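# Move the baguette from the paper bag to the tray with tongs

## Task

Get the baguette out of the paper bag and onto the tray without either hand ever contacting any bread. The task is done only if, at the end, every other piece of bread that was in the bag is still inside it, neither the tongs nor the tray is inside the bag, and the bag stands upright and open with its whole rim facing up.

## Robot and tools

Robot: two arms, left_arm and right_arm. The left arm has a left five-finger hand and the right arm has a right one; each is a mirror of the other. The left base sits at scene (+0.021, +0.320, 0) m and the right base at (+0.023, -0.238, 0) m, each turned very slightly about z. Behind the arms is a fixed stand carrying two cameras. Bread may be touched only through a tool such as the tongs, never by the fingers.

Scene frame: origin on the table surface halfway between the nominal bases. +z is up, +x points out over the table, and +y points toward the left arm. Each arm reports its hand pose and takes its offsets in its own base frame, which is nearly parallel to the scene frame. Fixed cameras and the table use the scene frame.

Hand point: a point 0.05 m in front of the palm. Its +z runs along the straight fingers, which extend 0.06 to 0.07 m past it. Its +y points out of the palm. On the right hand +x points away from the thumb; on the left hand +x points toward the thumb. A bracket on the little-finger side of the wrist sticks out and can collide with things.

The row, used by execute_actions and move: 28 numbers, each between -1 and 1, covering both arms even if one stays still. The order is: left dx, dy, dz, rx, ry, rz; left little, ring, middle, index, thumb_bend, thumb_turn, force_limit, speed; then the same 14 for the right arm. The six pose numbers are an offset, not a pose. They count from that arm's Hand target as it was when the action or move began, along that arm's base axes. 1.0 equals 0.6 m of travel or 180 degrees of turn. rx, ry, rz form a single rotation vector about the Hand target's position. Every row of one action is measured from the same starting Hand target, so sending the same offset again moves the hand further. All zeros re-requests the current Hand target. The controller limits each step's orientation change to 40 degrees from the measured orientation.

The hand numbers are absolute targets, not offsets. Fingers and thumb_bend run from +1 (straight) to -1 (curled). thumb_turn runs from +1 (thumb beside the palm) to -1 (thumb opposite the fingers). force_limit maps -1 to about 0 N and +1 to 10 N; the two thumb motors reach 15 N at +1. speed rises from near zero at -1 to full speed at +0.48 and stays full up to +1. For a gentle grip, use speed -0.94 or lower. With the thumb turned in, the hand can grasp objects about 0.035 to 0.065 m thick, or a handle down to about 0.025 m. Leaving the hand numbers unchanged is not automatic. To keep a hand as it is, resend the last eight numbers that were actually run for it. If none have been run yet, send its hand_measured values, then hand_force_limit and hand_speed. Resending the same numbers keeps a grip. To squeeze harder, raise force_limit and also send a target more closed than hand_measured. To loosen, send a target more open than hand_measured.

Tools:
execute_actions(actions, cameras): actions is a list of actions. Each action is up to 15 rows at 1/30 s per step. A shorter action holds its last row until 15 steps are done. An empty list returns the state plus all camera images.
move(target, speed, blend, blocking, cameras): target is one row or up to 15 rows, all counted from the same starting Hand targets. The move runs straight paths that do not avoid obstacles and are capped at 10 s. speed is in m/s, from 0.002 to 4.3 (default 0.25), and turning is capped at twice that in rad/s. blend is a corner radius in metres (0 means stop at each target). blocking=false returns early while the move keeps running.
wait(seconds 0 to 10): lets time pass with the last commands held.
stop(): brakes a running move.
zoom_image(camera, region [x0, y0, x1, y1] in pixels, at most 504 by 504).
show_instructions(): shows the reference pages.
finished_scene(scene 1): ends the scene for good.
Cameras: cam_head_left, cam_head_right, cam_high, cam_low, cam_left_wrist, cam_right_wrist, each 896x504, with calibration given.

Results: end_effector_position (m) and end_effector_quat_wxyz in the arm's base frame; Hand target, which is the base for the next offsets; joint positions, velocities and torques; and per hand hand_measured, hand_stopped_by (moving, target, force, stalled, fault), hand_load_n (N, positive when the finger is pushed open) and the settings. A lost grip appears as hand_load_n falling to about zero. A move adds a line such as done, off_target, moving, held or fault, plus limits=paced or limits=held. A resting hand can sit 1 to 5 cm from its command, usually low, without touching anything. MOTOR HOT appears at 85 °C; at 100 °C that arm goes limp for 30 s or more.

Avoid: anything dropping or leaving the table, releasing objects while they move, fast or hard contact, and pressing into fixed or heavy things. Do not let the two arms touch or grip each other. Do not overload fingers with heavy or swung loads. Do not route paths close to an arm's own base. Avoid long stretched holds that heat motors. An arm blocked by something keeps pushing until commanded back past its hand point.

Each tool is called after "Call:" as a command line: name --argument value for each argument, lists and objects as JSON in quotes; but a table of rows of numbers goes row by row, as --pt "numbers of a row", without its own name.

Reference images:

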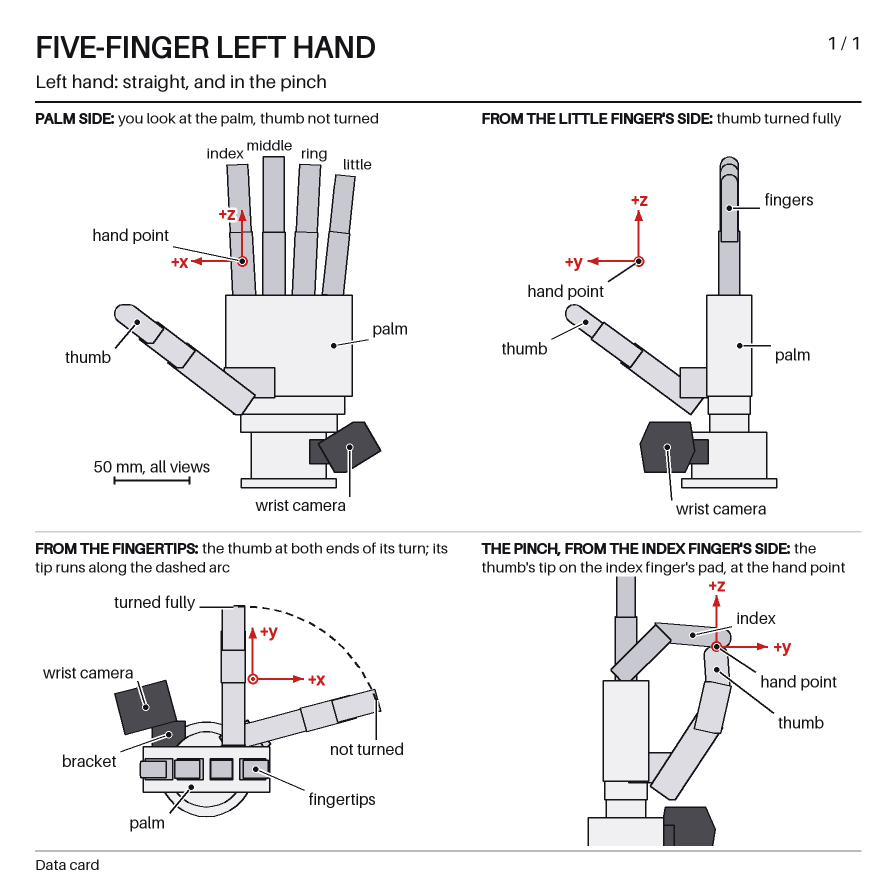

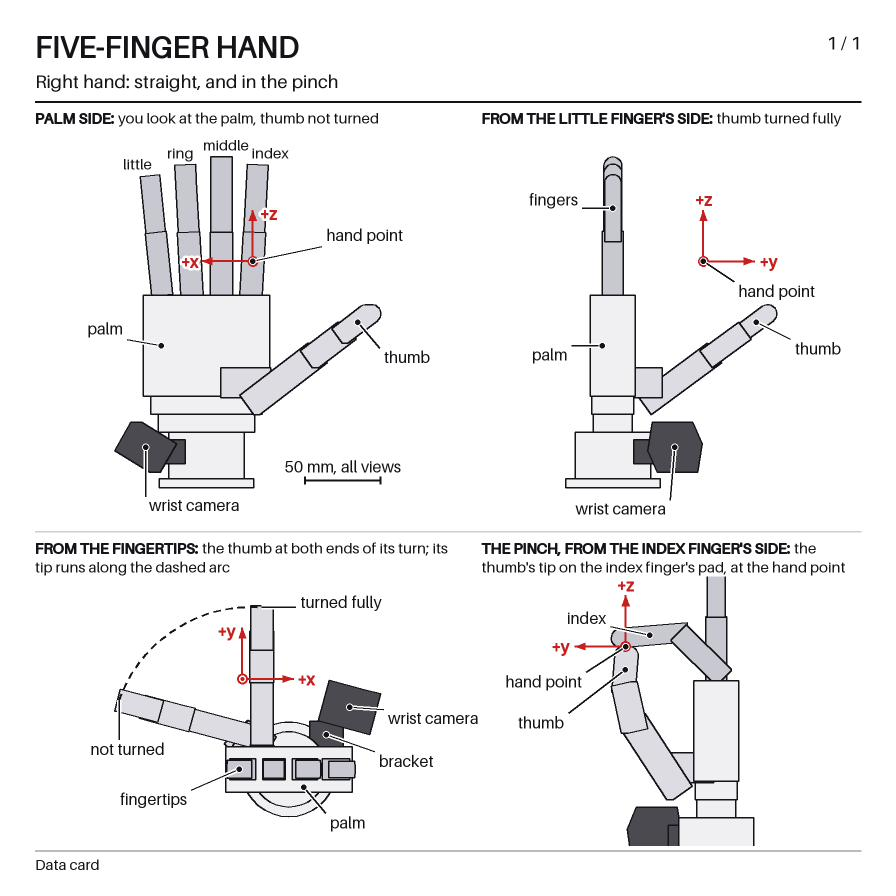

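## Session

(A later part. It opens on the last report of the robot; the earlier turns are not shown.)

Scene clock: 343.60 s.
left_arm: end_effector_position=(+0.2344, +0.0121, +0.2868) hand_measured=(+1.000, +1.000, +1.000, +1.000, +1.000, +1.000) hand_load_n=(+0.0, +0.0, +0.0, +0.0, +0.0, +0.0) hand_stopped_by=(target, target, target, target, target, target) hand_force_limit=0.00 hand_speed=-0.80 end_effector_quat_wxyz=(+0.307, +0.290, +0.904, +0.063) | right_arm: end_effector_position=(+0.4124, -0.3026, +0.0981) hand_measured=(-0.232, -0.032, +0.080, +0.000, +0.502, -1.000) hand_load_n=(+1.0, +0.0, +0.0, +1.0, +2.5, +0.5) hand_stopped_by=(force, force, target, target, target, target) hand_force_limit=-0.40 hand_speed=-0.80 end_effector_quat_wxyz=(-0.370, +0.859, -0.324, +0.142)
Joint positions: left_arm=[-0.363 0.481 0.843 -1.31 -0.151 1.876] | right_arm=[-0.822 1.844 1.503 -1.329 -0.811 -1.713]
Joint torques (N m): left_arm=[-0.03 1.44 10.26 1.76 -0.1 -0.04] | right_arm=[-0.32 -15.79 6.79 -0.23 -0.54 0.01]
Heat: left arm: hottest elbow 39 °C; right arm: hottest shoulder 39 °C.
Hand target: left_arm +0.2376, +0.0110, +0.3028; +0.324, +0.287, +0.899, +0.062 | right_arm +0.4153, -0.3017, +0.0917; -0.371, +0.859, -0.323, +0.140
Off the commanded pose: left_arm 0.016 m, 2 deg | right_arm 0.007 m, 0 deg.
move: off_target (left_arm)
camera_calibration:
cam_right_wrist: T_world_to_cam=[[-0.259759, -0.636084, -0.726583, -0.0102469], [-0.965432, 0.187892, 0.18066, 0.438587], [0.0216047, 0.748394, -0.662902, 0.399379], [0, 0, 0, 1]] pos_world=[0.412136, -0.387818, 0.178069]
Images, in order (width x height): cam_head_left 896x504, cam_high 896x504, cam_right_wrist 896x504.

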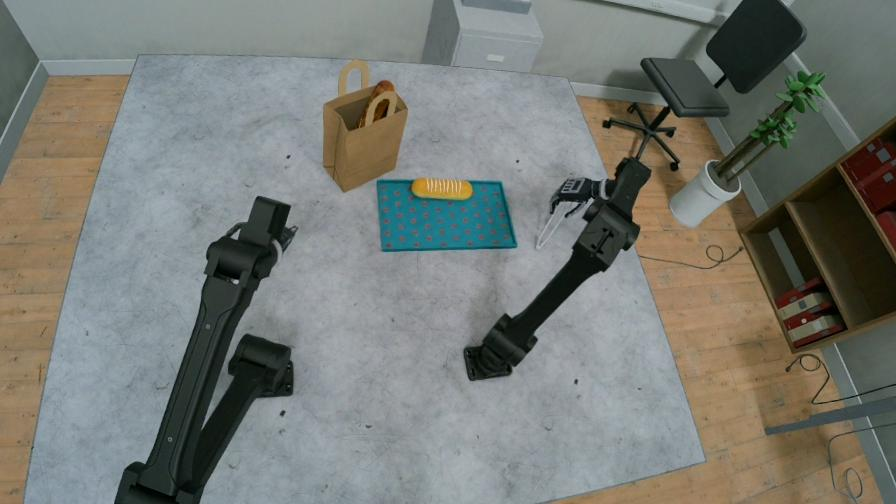

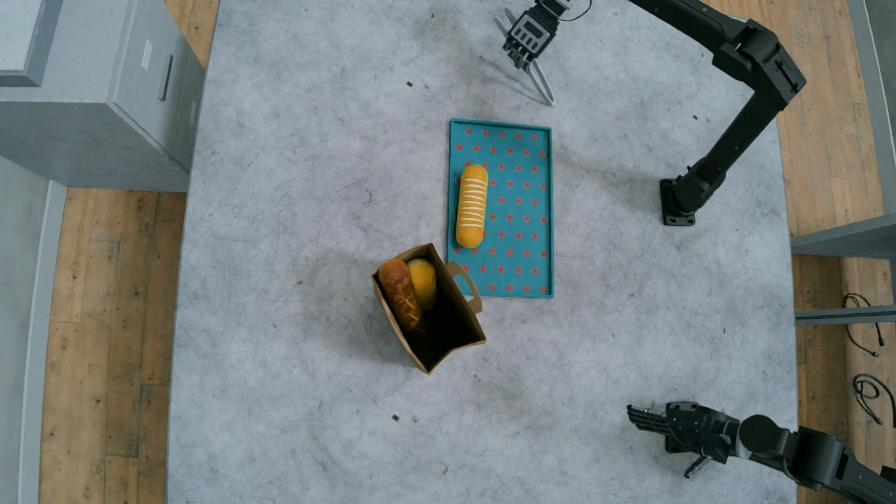

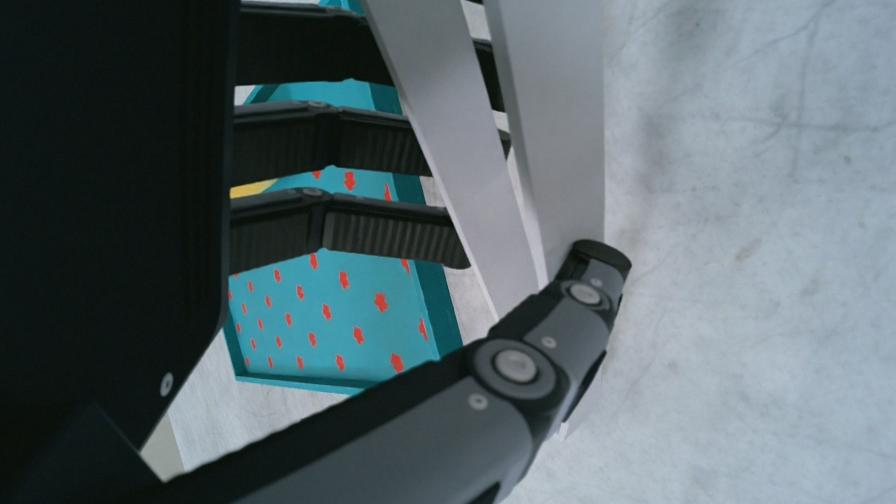

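Call:
move --target '[0,0,0,0,0,0,1,1,1,1,1,1,0,-0.8,0.0,0.0,-0.1,0,0,0,-0.35,-0.05,0.08,0.0,0.5,-1,-0.4,-0.8]' --cameras '["cam_right_wrist","cam_high"]' --speed 0.06

Call:
zoom_image --camera "cam_high" --region '[420, 0, 620, 130]'

Scene clock: 347.70 s.
left_arm: end_effector_position=(+0.2344, +0.0121, +0.2868) hand_measured=(+1.000, +1.000, +1.000, +1.000, +1.000, +1.000) hand_load_n=(+0.5, +0.0, +0.0, +0.0, +0.0, +0.0) hand_stopped_by=(target, target, target, target, target, target) hand_force_limit=0.00 hand_speed=-0.80 end_effector_quat_wxyz=(+0.307, +0.290, +0.904, +0.063) | right_arm: end_effector_position=(+0.4121, -0.3025, +0.0363) hand_measured=(-0.232, -0.032, +0.080, +0.000, +0.502, -1.000) hand_load_n=(+0.0, +0.0, +0.0, +0.0, +0.0, +0.0) hand_stopped_by=(force, force, target, target, target, target) hand_force_limit=-0.40 hand_speed=-0.80 end_effector_quat_wxyz=(-0.370, +0.859, -0.325, +0.141)
Joint positions: left_arm=[-0.363 0.481 0.843 -1.31 -0.151 1.876] | right_arm=[-0.822 1.911 1.426 -1.189 -0.81 -1.714]
Joint torques (N m): left_arm=[-0.03 1.44 10.28 1.74 -0.11 -0.04] | right_arm=[-1.55 -16.03 6.58 -0.28 -0.58 0.02]
Heat: left arm: hottest elbow 39 °C; right arm: hottest shoulder 39 °C.
Hand target: left_arm +0.2376, +0.0110, +0.3028; +0.324, +0.287, +0.899, +0.062 | right_arm +0.4153, -0.3016, +0.0316; -0.371, +0.859, -0.323, +0.140
Off the commanded pose: left_arm 0.016 m, 2 deg | right_arm 0.006 m, 0 deg.
move: off_target (left_arm)
camera_calibration:
cam_right_wrist: T_world_to_cam=[[-0.26169, -0.634594, -0.727192, -0.0539118], [-0.964959, 0.187107, 0.183973, 0.448926], [0.019315, 0.749854, -0.661321, 0.359686], [0, 0, 0, 1]] pos_world=[0.412139, -0.387921, 0.116073]
Images, in order (width x height): cam_high 896x504, cam_right_wrist 896x504.

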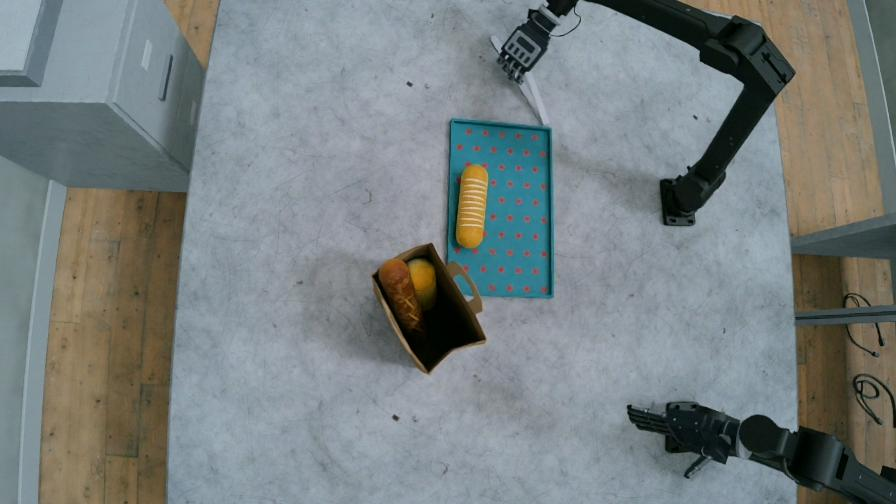

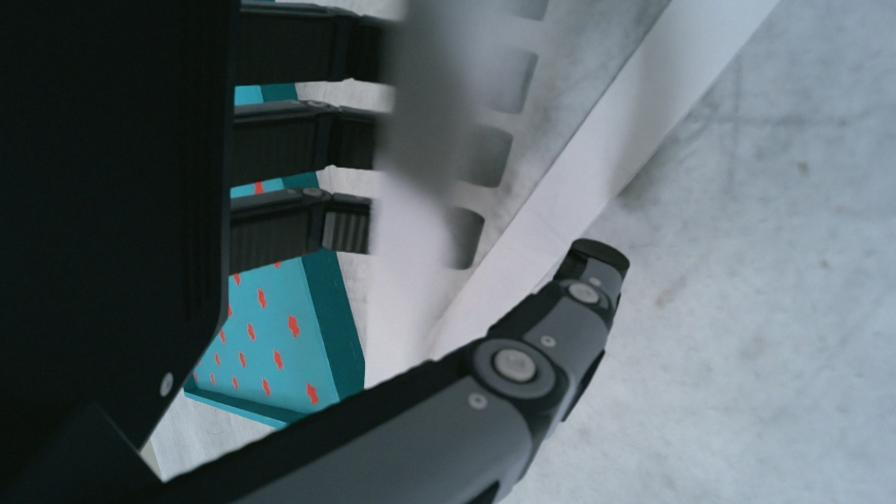

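Scaled by 2.520 from the camera's 896x504 image, which has a finer 1280x720 frame.

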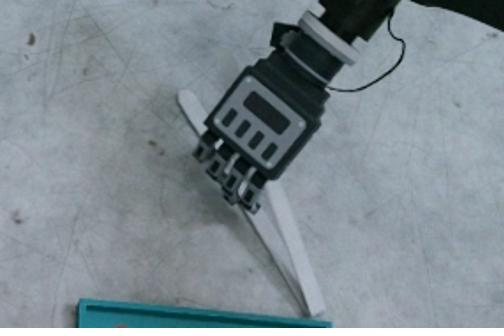

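Call:
move --target '[0,0,0,0,0,0,1,1,1,1,1,1,0,-0.8,0.0,0.0,0.0,0,0,0,0.6,0.6,0.6,0.6,0.8,-1,-0.4,-0.8]' --cameras '["cam_right_wrist","cam_high"]' --speed 0.06

Call:
zoom_image --camera "cam_high" --region '[420, 0, 620, 130]'

Scene clock: 355.40 s.
left_arm: end_effector_position=(+0.2344, +0.0121, +0.2868) hand_measured=(+1.000, +1.000, +1.000, +1.000, +1.000, +1.000) hand_load_n=(+0.0, +0.0, +0.0, +0.0, +0.0, +0.0) hand_stopped_by=(target, target, target, target, target, target) hand_force_limit=0.00 hand_speed=-0.80 end_effector_quat_wxyz=(+0.307, +0.290, +0.904, +0.063) | right_arm: end_effector_position=(+0.4121, -0.3025, +0.0363) hand_measured=(+0.600, +0.600, +0.600, +0.600, +0.800, -1.000) hand_load_n=(+0.0, +0.0, +0.0, +0.0, -0.5, +0.0) hand_stopped_by=(target, target, target, target, target, target) hand_force_limit=-0.40 hand_speed=-0.80 end_effector_quat_wxyz=(-0.370, +0.859, -0.325, +0.141)
Joint positions: left_arm=[-0.363 0.481 0.843 -1.31 -0.151 1.876] | right_arm=[-0.822 1.911 1.426 -1.189 -0.81 -1.714]
Joint torques (N m): left_arm=[0.03 1.32 10.28 1.76 -0.1 -0.04] | right_arm=[-1.55 -15.97 6.56 -0.25 -0.59 0.01]
Heat: left arm: hottest elbow 39 °C; right arm: hottest shoulder 38 °C.
Hand target: left_arm +0.2376, +0.0110, +0.3028; +0.324, +0.287, +0.899, +0.062 | right_arm +0.4153, -0.3016, +0.0316; -0.371, +0.859, -0.323, +0.140
Off the commanded pose: left_arm 0.016 m, 2 deg | right_arm 0.006 m, 0 deg.
move: off_target (left_arm)
camera_calibration:
cam_right_wrist: T_world_to_cam=[[-0.26169, -0.634594, -0.727192, -0.0539118], [-0.964959, 0.187107, 0.183973, 0.448926], [0.019315, 0.749854, -0.661321, 0.359686], [0, 0, 0, 1]] pos_world=[0.412139, -0.387921, 0.116073]
Images, in order (width x height): cam_high 896x504, cam_right_wrist 896x504.

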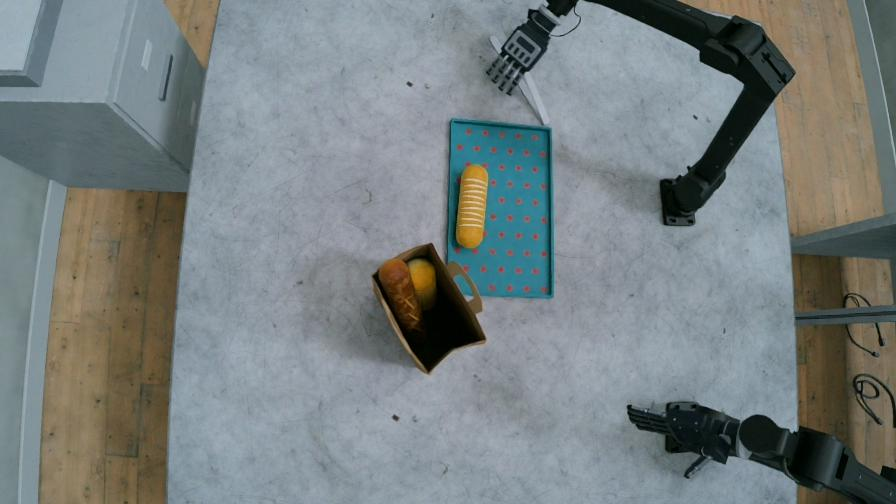

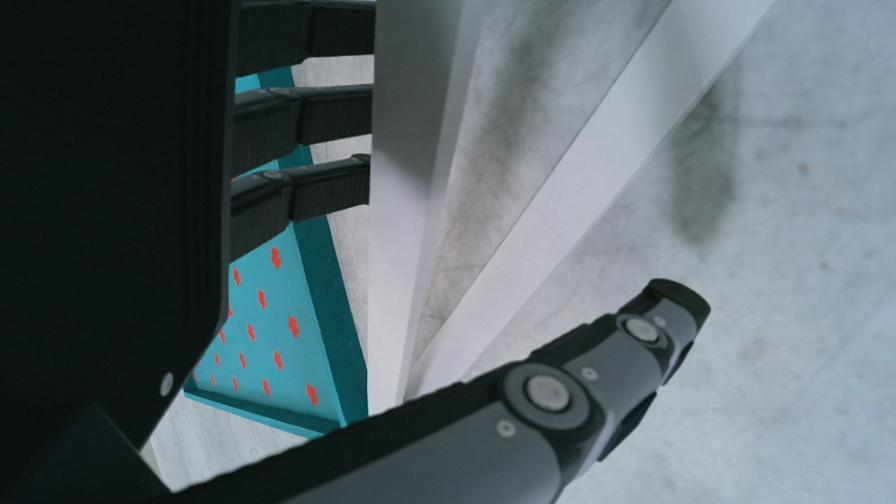

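Scaled by 2.520 from the camera's 896x504 image, which has a finer 1280x720 frame.

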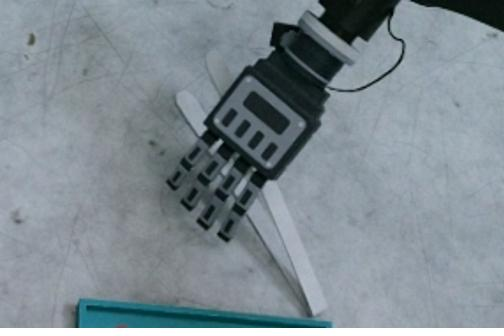

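Call:
move --target '[0,0,0,0,0,0,1,1,1,1,1,1,0,-0.8,-0.02,-0.05,0.22,0,0,0,0.6,0.6,0.6,0.6,0.8,-1,-0.4,-0.8]' --cameras '["cam_right_wrist","cam_high","cam_head_right"]' --speed 0.12

Call:
zoom_image --camera "cam_high" --region '[420, 0, 620, 130]'

Scene clock: 362.23 s.
left_arm: end_effector_position=(+0.2344, +0.0121, +0.2868) hand_measured=(+1.000, +1.000, +1.000, +1.000, +1.000, +1.000) hand_load_n=(+0.0, +0.0, +0.0, +0.0, +0.0, +0.0) hand_stopped_by=(target, target, target, target, target, target) hand_force_limit=0.00 hand_speed=-0.80 end_effector_quat_wxyz=(+0.307, +0.290, +0.904, +0.063) | right_arm: end_effector_position=(+0.3982, -0.3186, +0.1464) hand_measured=(+0.600, +0.600, +0.600, +0.600, +0.800, -1.000) hand_load_n=(-0.5, +0.0, +0.0, +0.0, +0.0, +0.0) hand_stopped_by=(target, target, target, target, target, target) hand_force_limit=-0.40 hand_speed=-0.80 end_effector_quat_wxyz=(-0.382, +0.854, -0.333, +0.119)
Joint positions: left_arm=[-0.363 0.481 0.843 -1.31 -0.151 1.876] | right_arm=[-0.861 1.863 1.651 -1.557 -0.806 -1.772]
Joint torques (N m): left_arm=[0.03 1.32 10.3 1.73 -0.11 -0.04] | right_arm=[-2.67 -17.79 10.29 -1.35 -0.46 -0.22]
Heat: left arm: hottest elbow 39 °C; right arm: hottest shoulder 38 °C.
Hand target: left_arm +0.2376, +0.0110, +0.3028; +0.324, +0.287, +0.899, +0.062 | right_arm +0.4033, -0.3316, +0.1636; -0.371, +0.859, -0.323, +0.140
Off the commanded pose: left_arm 0.016 m, 2 deg | right_arm 0.022 m, 3 deg.
move: off_target (left_arm, right_arm)
camera_calibration:
cam_right_wrist: T_world_to_cam=[[-0.285489, -0.605159, -0.743154, 0.0335153], [-0.958375, 0.177251, 0.223831, 0.40663], [-0.00372874, 0.776121, -0.630573, 0.457891], [0, 0, 0, 1]] pos_world=[0.40098, -0.407172, 0.222624]
Images, in order (width x height): cam_head_right 896x504, cam_high 896x504, cam_right_wrist 896x504.

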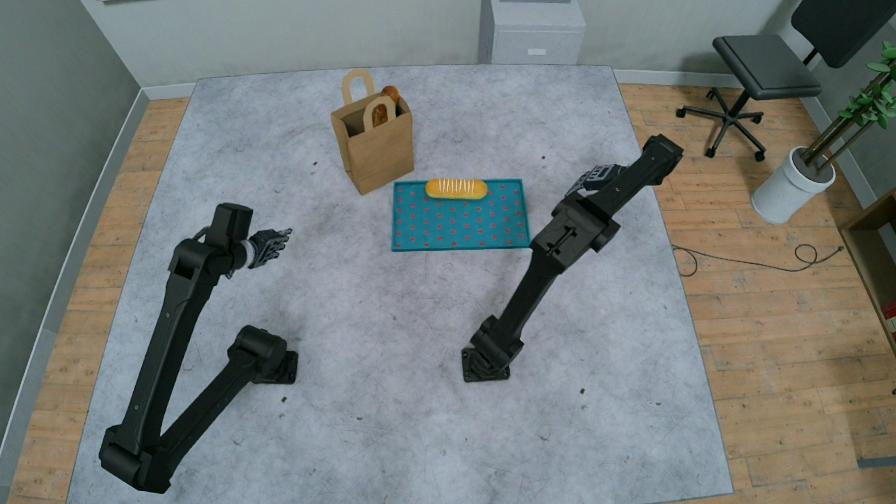

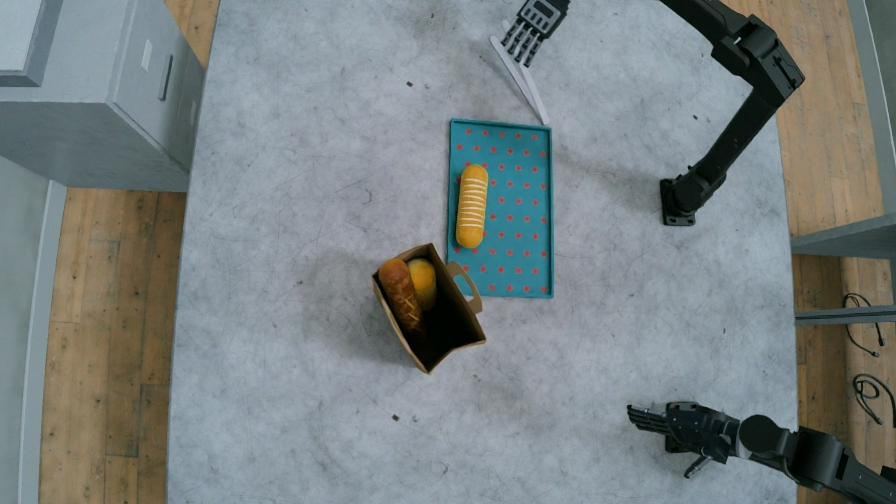

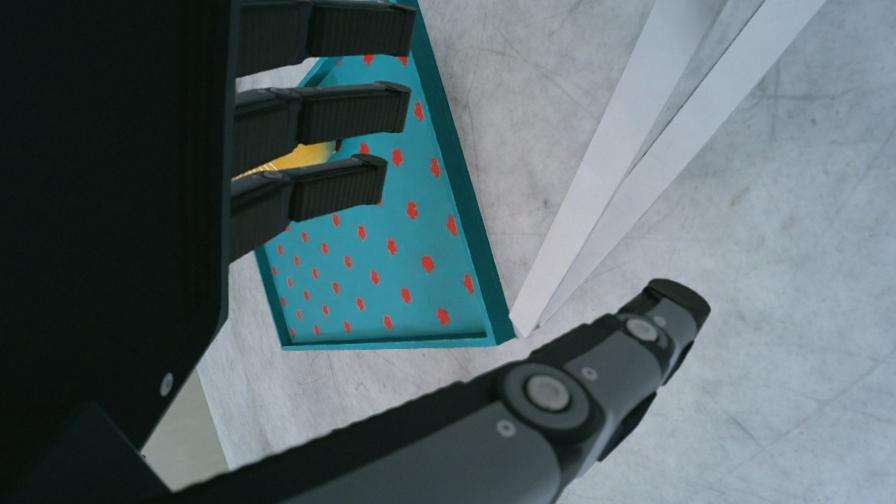

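Scaled by 2.520 from the camera's 896x504 image, which has a finer 1280x720 frame.

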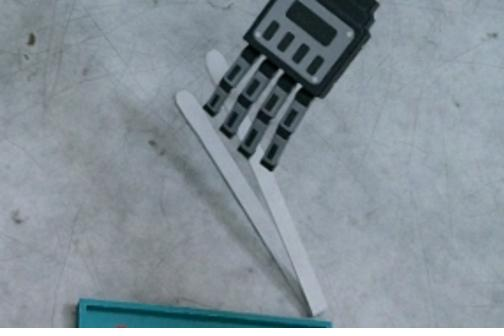

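Call:
move --target '[0,0,0,0,0,0,1,1,1,1,1,1,0,-0.8,0.003,0.05,0.01,0,0,-0.1,0.6,0.6,0.6,0.6,1,-1,-0.4,-0.8]' --cameras '["cam_right_wrist","cam_high","cam_head_left"]' --speed 0.12

Call:
zoom_image --camera "cam_high" --region '[420, 0, 620, 130]'

Call:
zoom_image --camera "cam_head_left" --region '[490, 130, 690, 270]'

Scene clock: 388.63 s.
left_arm: end_effector_position=(+0.2344, +0.0121, +0.2868) hand_measured=(+1.000, +1.000, +1.000, +1.000, +1.000, +1.000) hand_load_n=(+0.0, +0.0, +0.0, +0.0, -0.5, +0.0) hand_stopped_by=(target, target, target, target, target, target) hand_force_limit=0.00 hand_speed=-0.80 end_effector_quat_wxyz=(+0.307, +0.290, +0.904, +0.063) | right_arm: end_effector_position=(+0.4015, -0.3041, +0.1621) hand_measured=(+0.600, +0.600, +0.600, +0.600, +1.000, -1.000) hand_load_n=(+0.0, +0.0, +0.0, +0.0, +0.0, +0.0) hand_stopped_by=(target, target, target, target, target, target) hand_force_limit=-0.40 hand_speed=-0.80 end_effector_quat_wxyz=(-0.348, +0.798, -0.455, +0.189)
Joint positions: left_arm=[-0.363 0.481 0.843 -1.31 -0.151 1.876] | right_arm=[-0.855 1.664 1.428 -1.167 -0.8 -1.318]
Joint torques (N m): left_arm=[0.09 1.32 10.26 1.76 -0.11 -0.04] | right_arm=[-1.32 -15.97 7.43 0.34 -0.46 0.16]
Heat: left arm: hottest elbow 39 °C; right arm: hottest shoulder 39 °C.
Hand target: left_arm +0.2376, +0.0110, +0.3028; +0.324, +0.287, +0.899, +0.062 | right_arm +0.4051, -0.3015, +0.1696; -0.345, +0.798, -0.453, +0.196
Off the commanded pose: left_arm 0.016 m, 2 deg | right_arm 0.009 m, 1 deg.
move: off_target (left_arm)
camera_calibration:
cam_right_wrist: T_world_to_cam=[[-0.44773, -0.516979, -0.729569, 0.144575], [-0.861773, 0.467118, 0.197859, 0.457293], [0.238506, 0.71731, -0.654661, 0.345361], [0, 0, 0, 1]] pos_world=[0.376442, -0.386599, 0.241092]
Images, in order (width x height): cam_head_left 896x504, cam_high 896x504, cam_right_wrist 896x504.

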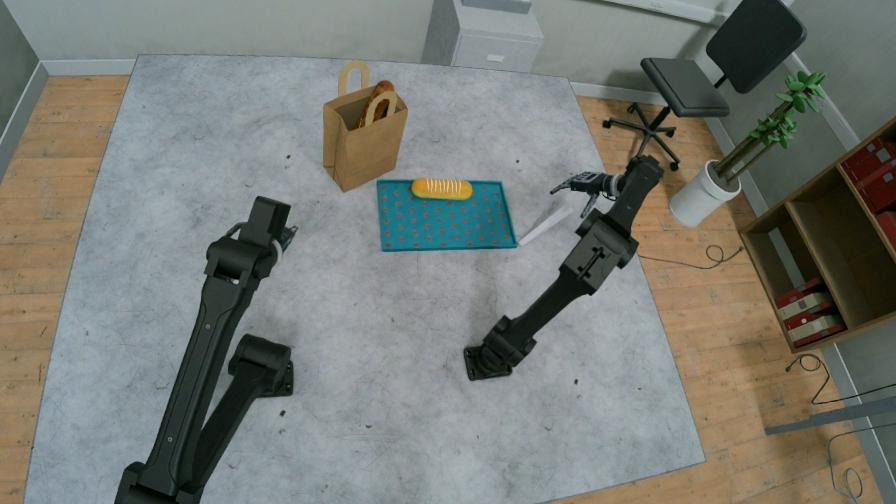

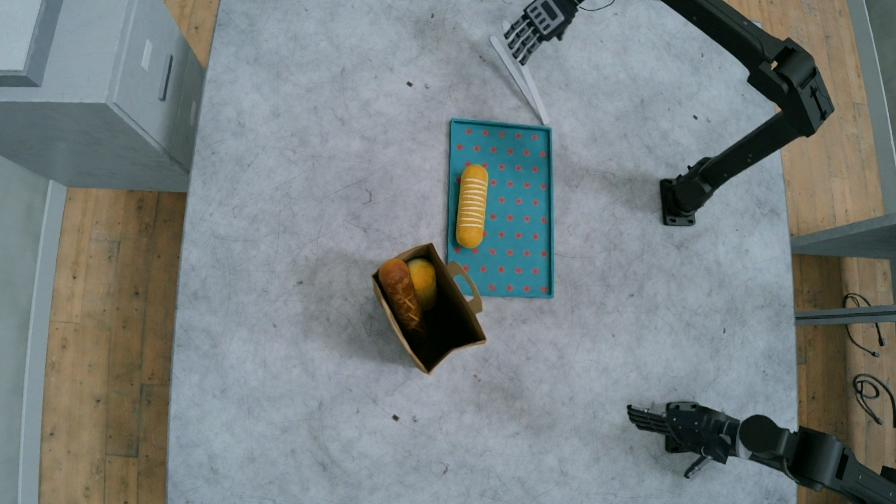

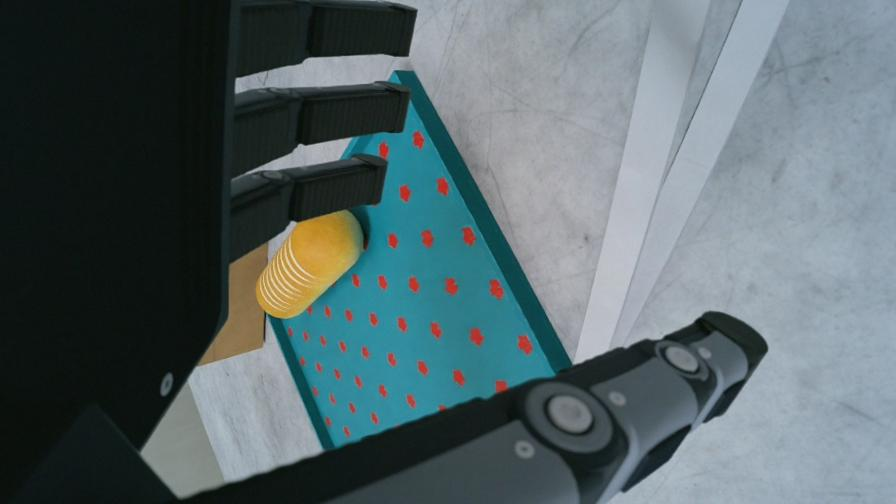

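Scaled by 2.520 from the camera's 896x504 image, which has a finer 1280x720 frame.

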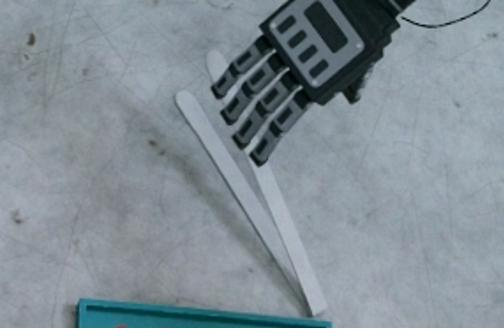

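Scaled by 2.520 from the camera's 896x504 image, which has a finer 1280x720 frame.

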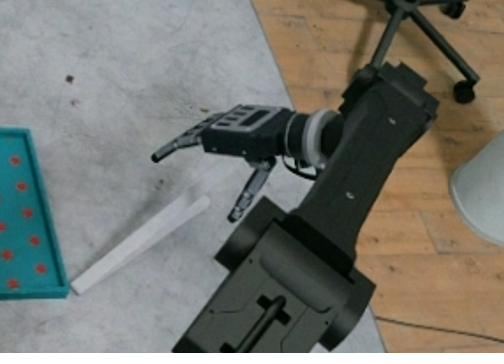

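Call:
move --target '[0,0,0,0,0,0,1,1,1,1,1,1,0,-0.8,0.003,0.012,-0.125,0,0,0,0.6,0.6,0.6,0.6,1,-1,-0.4,-0.8]' --cameras '["cam_right_wrist","cam_high","cam_head_left"]' --speed 0.12

Call:
zoom_image --camera "cam_high" --region '[420, 0, 620, 130]'

Call:
zoom_image --camera "cam_head_left" --region '[490, 130, 690, 270]'

Scene clock: 399.07 s.
left_arm: end_effector_position=(+0.2344, +0.0121, +0.2868) hand_measured=(+1.000, +1.000, +1.000, +1.000, +1.000, +1.000) hand_load_n=(+0.0, +0.0, +0.0, +0.0, +0.0, +0.0) hand_stopped_by=(target, target, target, target, target, target) hand_force_limit=0.00 hand_speed=-0.80 end_effector_quat_wxyz=(+0.307, +0.290, +0.904, +0.063) | right_arm: end_effector_position=(+0.4025, -0.2962, +0.0981) hand_measured=(+0.600, +0.600, +0.600, +0.600, +1.000, -1.000) hand_load_n=(-0.5, +0.0, +0.0, +0.0, +0.0, +0.0) hand_stopped_by=(target, target, target, target, target, target) hand_force_limit=-0.40 hand_speed=-0.80 end_effector_quat_wxyz=(-0.344, +0.799, -0.451, +0.199)
Joint positions: left_arm=[-0.363 0.481 0.843 -1.31 -0.151 1.876] | right_arm=[-0.843 1.688 1.281 -0.962 -0.797 -1.301]
Joint torques (N m): left_arm=[0.03 1.38 10.28 1.73 -0.1 -0.04] | right_arm=[-1.32 -13.92 7.27 0.38 -0.47 0.17]
Heat: left arm: hottest elbow 39 °C; right arm: hottest shoulder 38 °C.
Hand target: left_arm +0.2376, +0.0110, +0.3028; +0.324, +0.287, +0.899, +0.062 | right_arm +0.4070, -0.2943, +0.0946; -0.345, +0.798, -0.453, +0.196
Off the commanded pose: left_arm 0.016 m, 2 deg | right_arm 0.006 m, 0 deg.
move: off_target (left_arm)
camera_calibration:
cam_right_wrist: T_world_to_cam=[[-0.43742, -0.529525, -0.72682, 0.0943803], [-0.86431, 0.470694, 0.177241, 0.471219], [0.248256, 0.705727, -0.663565, 0.290983], [0, 0, 0, 1]] pos_world=[0.376325, -0.377178, 0.178164]
Images, in order (width x height): cam_head_left 896x504, cam_high 896x504, cam_right_wrist 896x504.

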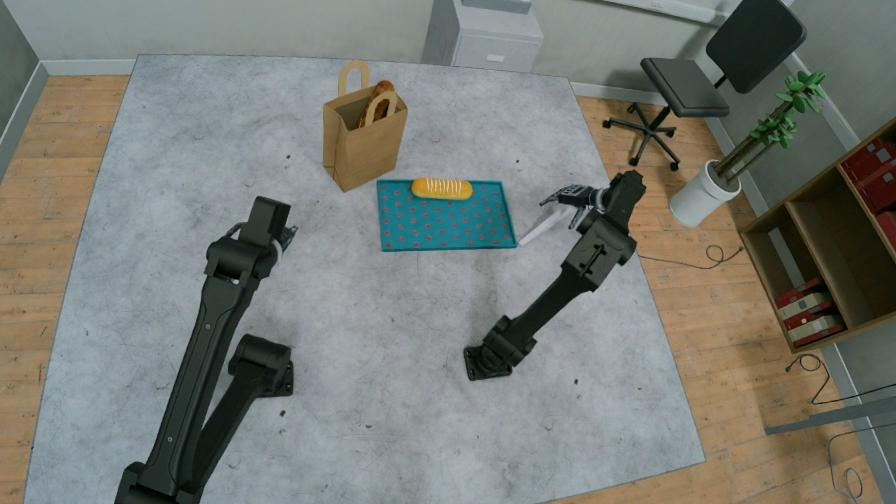

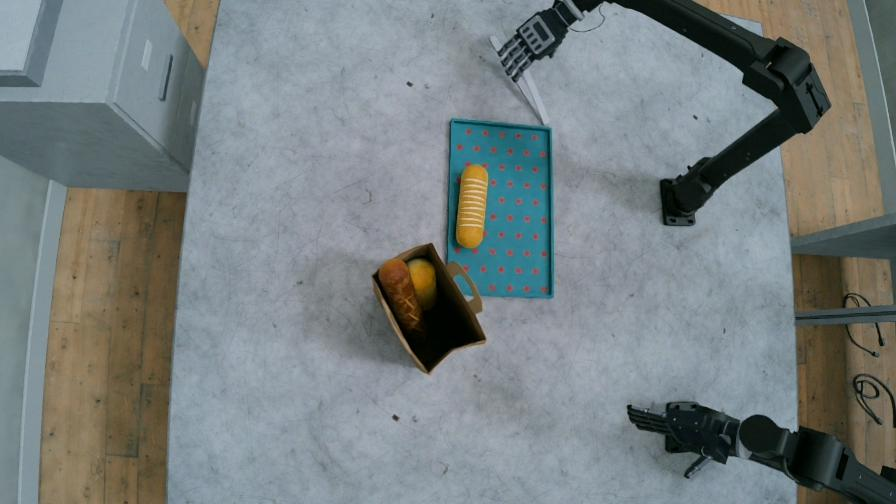

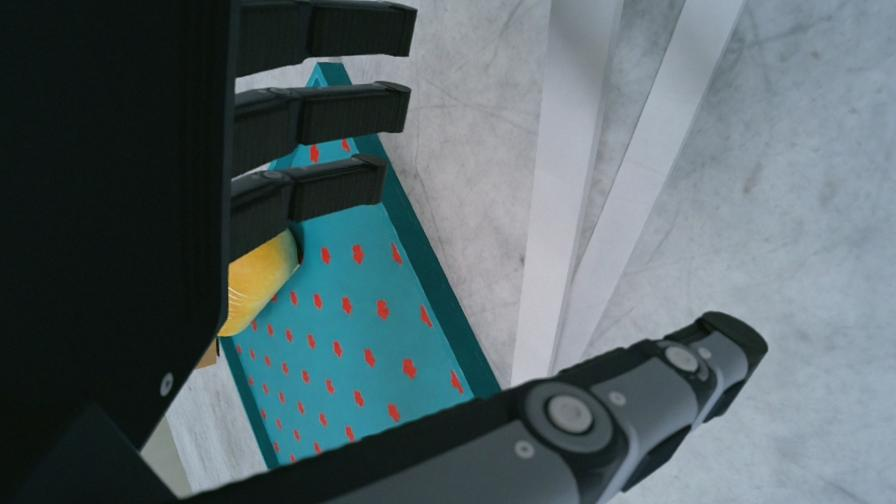

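Scaled by 2.520 from the camera's 896x504 image, which has a finer 1280x720 frame.

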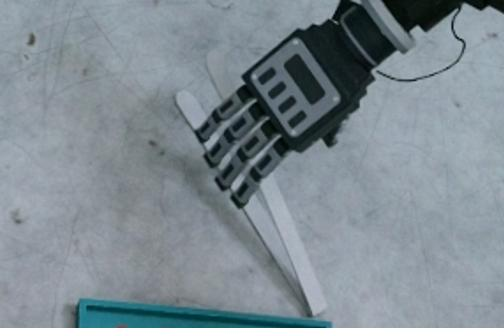

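Scaled by 2.520 from the camera's 896x504 image, which has a finer 1280x720 frame.

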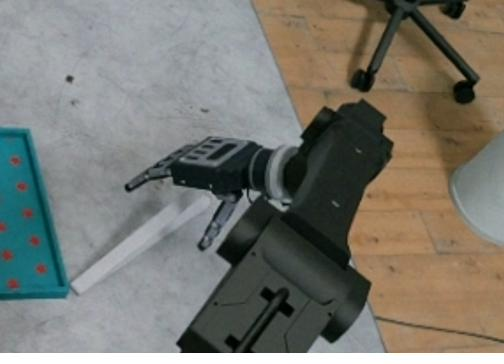

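Call:
move --target '[0,0,0,0,0,0,1,1,1,1,1,1,0,-0.8,0.0,0.004,-0.055,0,0,0,0.5,0.5,0.5,0.5,1,-1,-0.4,-0.5]' --cameras '["cam_right_wrist","cam_high","cam_head_left"]' --speed 0.08

Call:
zoom_image --camera "cam_high" --region '[420, 0, 620, 130]'

Call:
zoom_image --camera "cam_head_left" --region '[490, 130, 690, 270]'

Scene clock: 404.60 s.
left_arm: end_effector_position=(+0.2344, +0.0121, +0.2868) hand_measured=(+1.000, +1.000, +1.000, +1.000, +1.000, +1.000) hand_load_n=(+0.0, +0.0, +0.0, +0.0, +0.0, +0.0) hand_stopped_by=(target, target, target, target, target, target) hand_force_limit=0.00 hand_speed=-0.80 end_effector_quat_wxyz=(+0.307, +0.290, +0.904, +0.063) | right_arm: end_effector_position=(+0.4026, -0.2943, +0.0657) hand_measured=(+0.500, +0.500, +0.500, +0.500, +1.000, -1.000) hand_load_n=(+0.0, +0.0, +0.0, +0.0, +0.0, +0.0) hand_stopped_by=(target, target, target, target, target, target) hand_force_limit=-0.40 hand_speed=-0.50 end_effector_quat_wxyz=(-0.344, +0.799, -0.451, +0.199)
Joint positions: left_arm=[-0.363 0.481 0.843 -1.31 -0.151 1.876] | right_arm=[-0.841 1.72 1.23 -0.874 -0.796 -1.296]
Joint torques (N m): left_arm=[0.09 1.38 10.28 1.73 -0.1 -0.04] | right_arm=[-1.32 -13.8 6.9 0.4 -0.48 0.16]
Heat: left arm: hottest elbow 39 °C; right arm: hottest shoulder 38 °C.
Hand target: left_arm +0.2376, +0.0110, +0.3028; +0.324, +0.287, +0.899, +0.062 | right_arm +0.4069, -0.2921, +0.0617; -0.345, +0.798, -0.453, +0.196
Off the commanded pose: left_arm 0.016 m, 2 deg | right_arm 0.006 m, 0 deg.
move: off_target (left_arm)
camera_calibration:
cam_right_wrist: T_world_to_cam=[[-0.437231, -0.529964, -0.726614, 0.0716437], [-0.864148, 0.471394, 0.176174, 0.476406], [0.249155, 0.70493, -0.664075, 0.267643], [0, 0, 0, 1]] pos_world=[0.376325, -0.375276, 0.145862]
Images, in order (width x height): cam_head_left 896x504, cam_high 896x504, cam_right_wrist 896x504.

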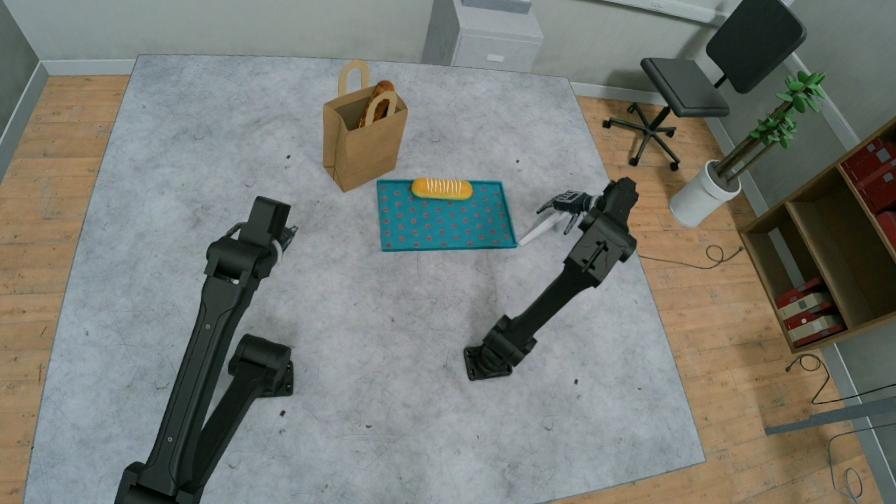

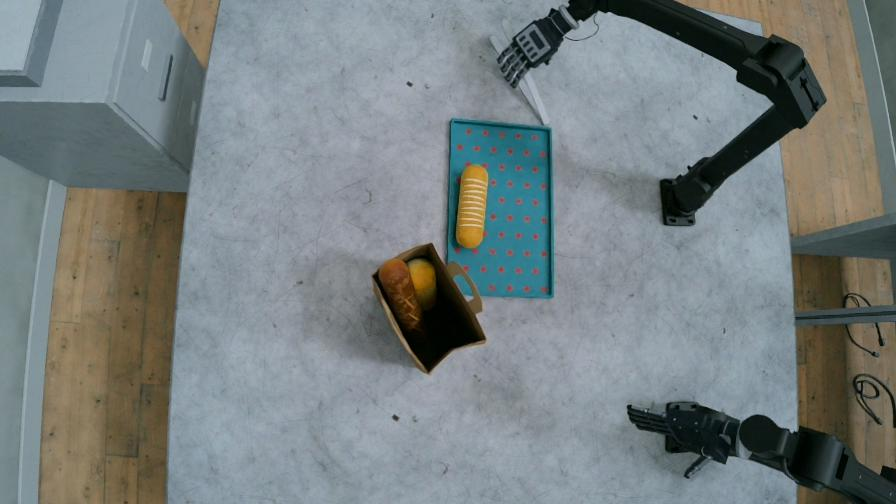

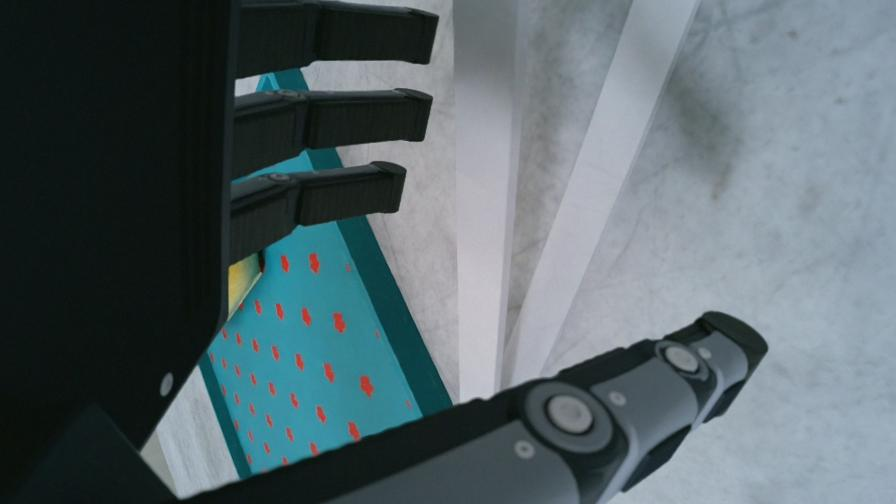

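Scaled by 2.520 from the camera's 896x504 image, which has a finer 1280x720 frame.

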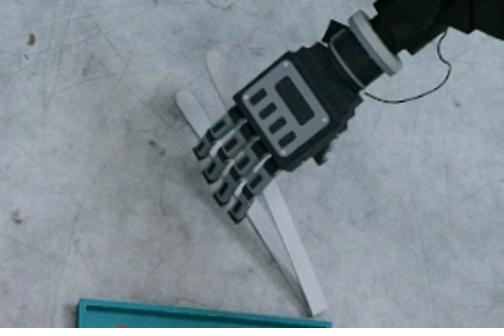

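Scaled by 2.520 from the camera's 896x504 image, which has a finer 1280x720 frame.

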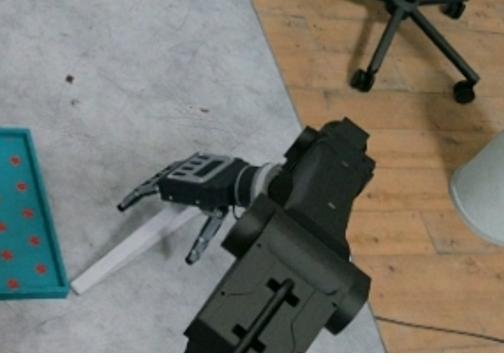

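Call:
move --target '[0,0,0,0,0,0,1,1,1,1,1,1,0,-0.8,0.06,0.034,-0.012,0,0,0,0.35,0.35,0.35,0.35,1,-1,-0.4,-0.5]' --cameras '["cam_right_wrist","cam_high"]' --speed 0.06

Call:
zoom_image --camera "cam_high" --region '[420, 0, 620, 130]'

Scene clock: 408.73 s.
left_arm: end_effector_position=(+0.2344, +0.0121, +0.2868) hand_measured=(+1.000, +1.000, +1.000, +1.000, +1.000, +1.000) hand_load_n=(+0.0, +0.0, +0.0, +0.0, +0.0, +0.0) hand_stopped_by=(target, target, target, target, target, target) hand_force_limit=0.00 hand_speed=-0.80 end_effector_quat_wxyz=(+0.307, +0.290, +0.904, +0.063) | right_arm: end_effector_position=(+0.4377, -0.2713, +0.0583) hand_measured=(+0.350, +0.350, +0.350, +0.350, +1.000, -1.000) hand_load_n=(+0.0, +0.0, +0.0, +0.0, +0.0, +0.0) hand_stopped_by=(target, target, target, target, target, target) hand_force_limit=-0.40 hand_speed=-0.50 end_effector_quat_wxyz=(-0.344, +0.800, -0.450, +0.197)
Joint positions: left_arm=[-0.363 0.481 0.843 -1.31 -0.151 1.876] | right_arm=[-0.759 1.739 1.23 -0.781 -0.777 -1.188]
Joint torques (N m): left_arm=[0.03 1.38 10.28 1.73 -0.1 -0.04] | right_arm=[-1.55 -13.74 7.47 0.58 -0.43 0.14]
Heat: left arm: hottest elbow 39 °C; right arm: hottest shoulder 38 °C.
Hand target: left_arm +0.2376, +0.0110, +0.3028; +0.324, +0.287, +0.899, +0.062 | right_arm +0.4430, -0.2716, +0.0545; -0.345, +0.798, -0.453, +0.196
Off the commanded pose: left_arm 0.016 m, 2 deg | right_arm 0.007 m, 0 deg.
move: off_target (left_arm)
camera_calibration:
cam_right_wrist: T_world_to_cam=[[-0.436649, -0.529869, -0.727033, 0.0935771], [-0.865478, 0.467978, 0.178731, 0.496668], [0.245531, 0.707273, -0.662932, 0.239847], [0, 0, 0, 1]] pos_world=[0.411825, -0.352483, 0.138266]
Images, in order (width x height): cam_high 896x504, cam_right_wrist 896x504.

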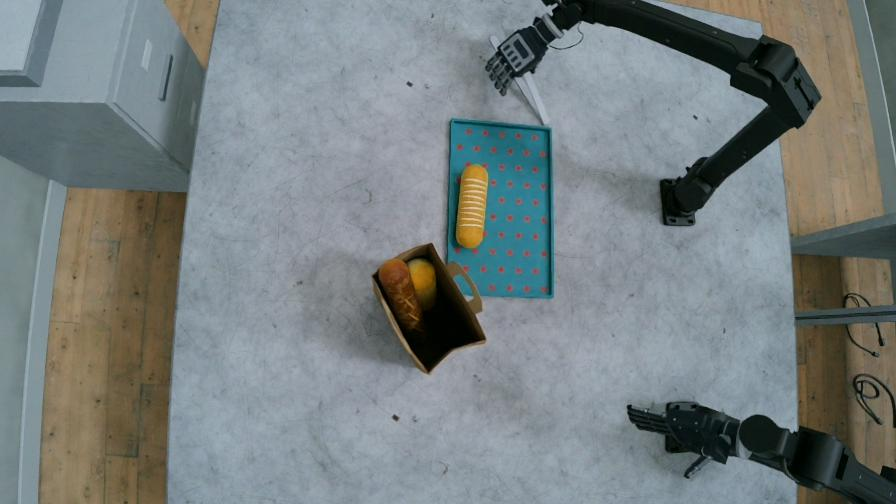

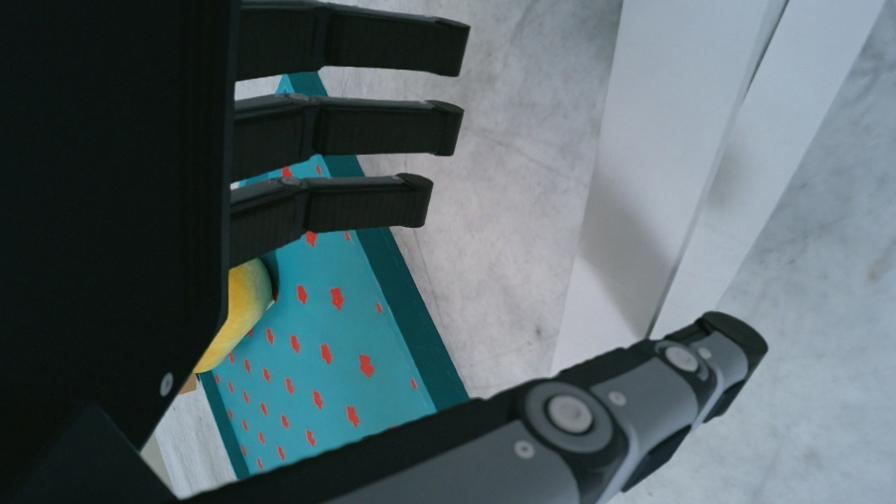

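Scaled by 2.520 from the camera's 896x504 image, which has a finer 1280x720 frame.

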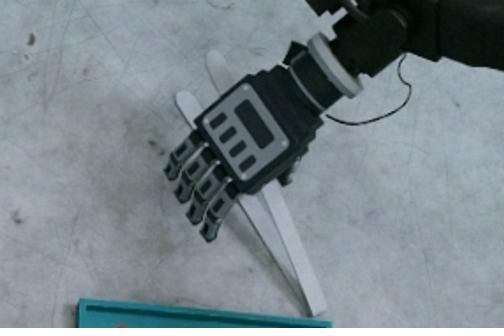

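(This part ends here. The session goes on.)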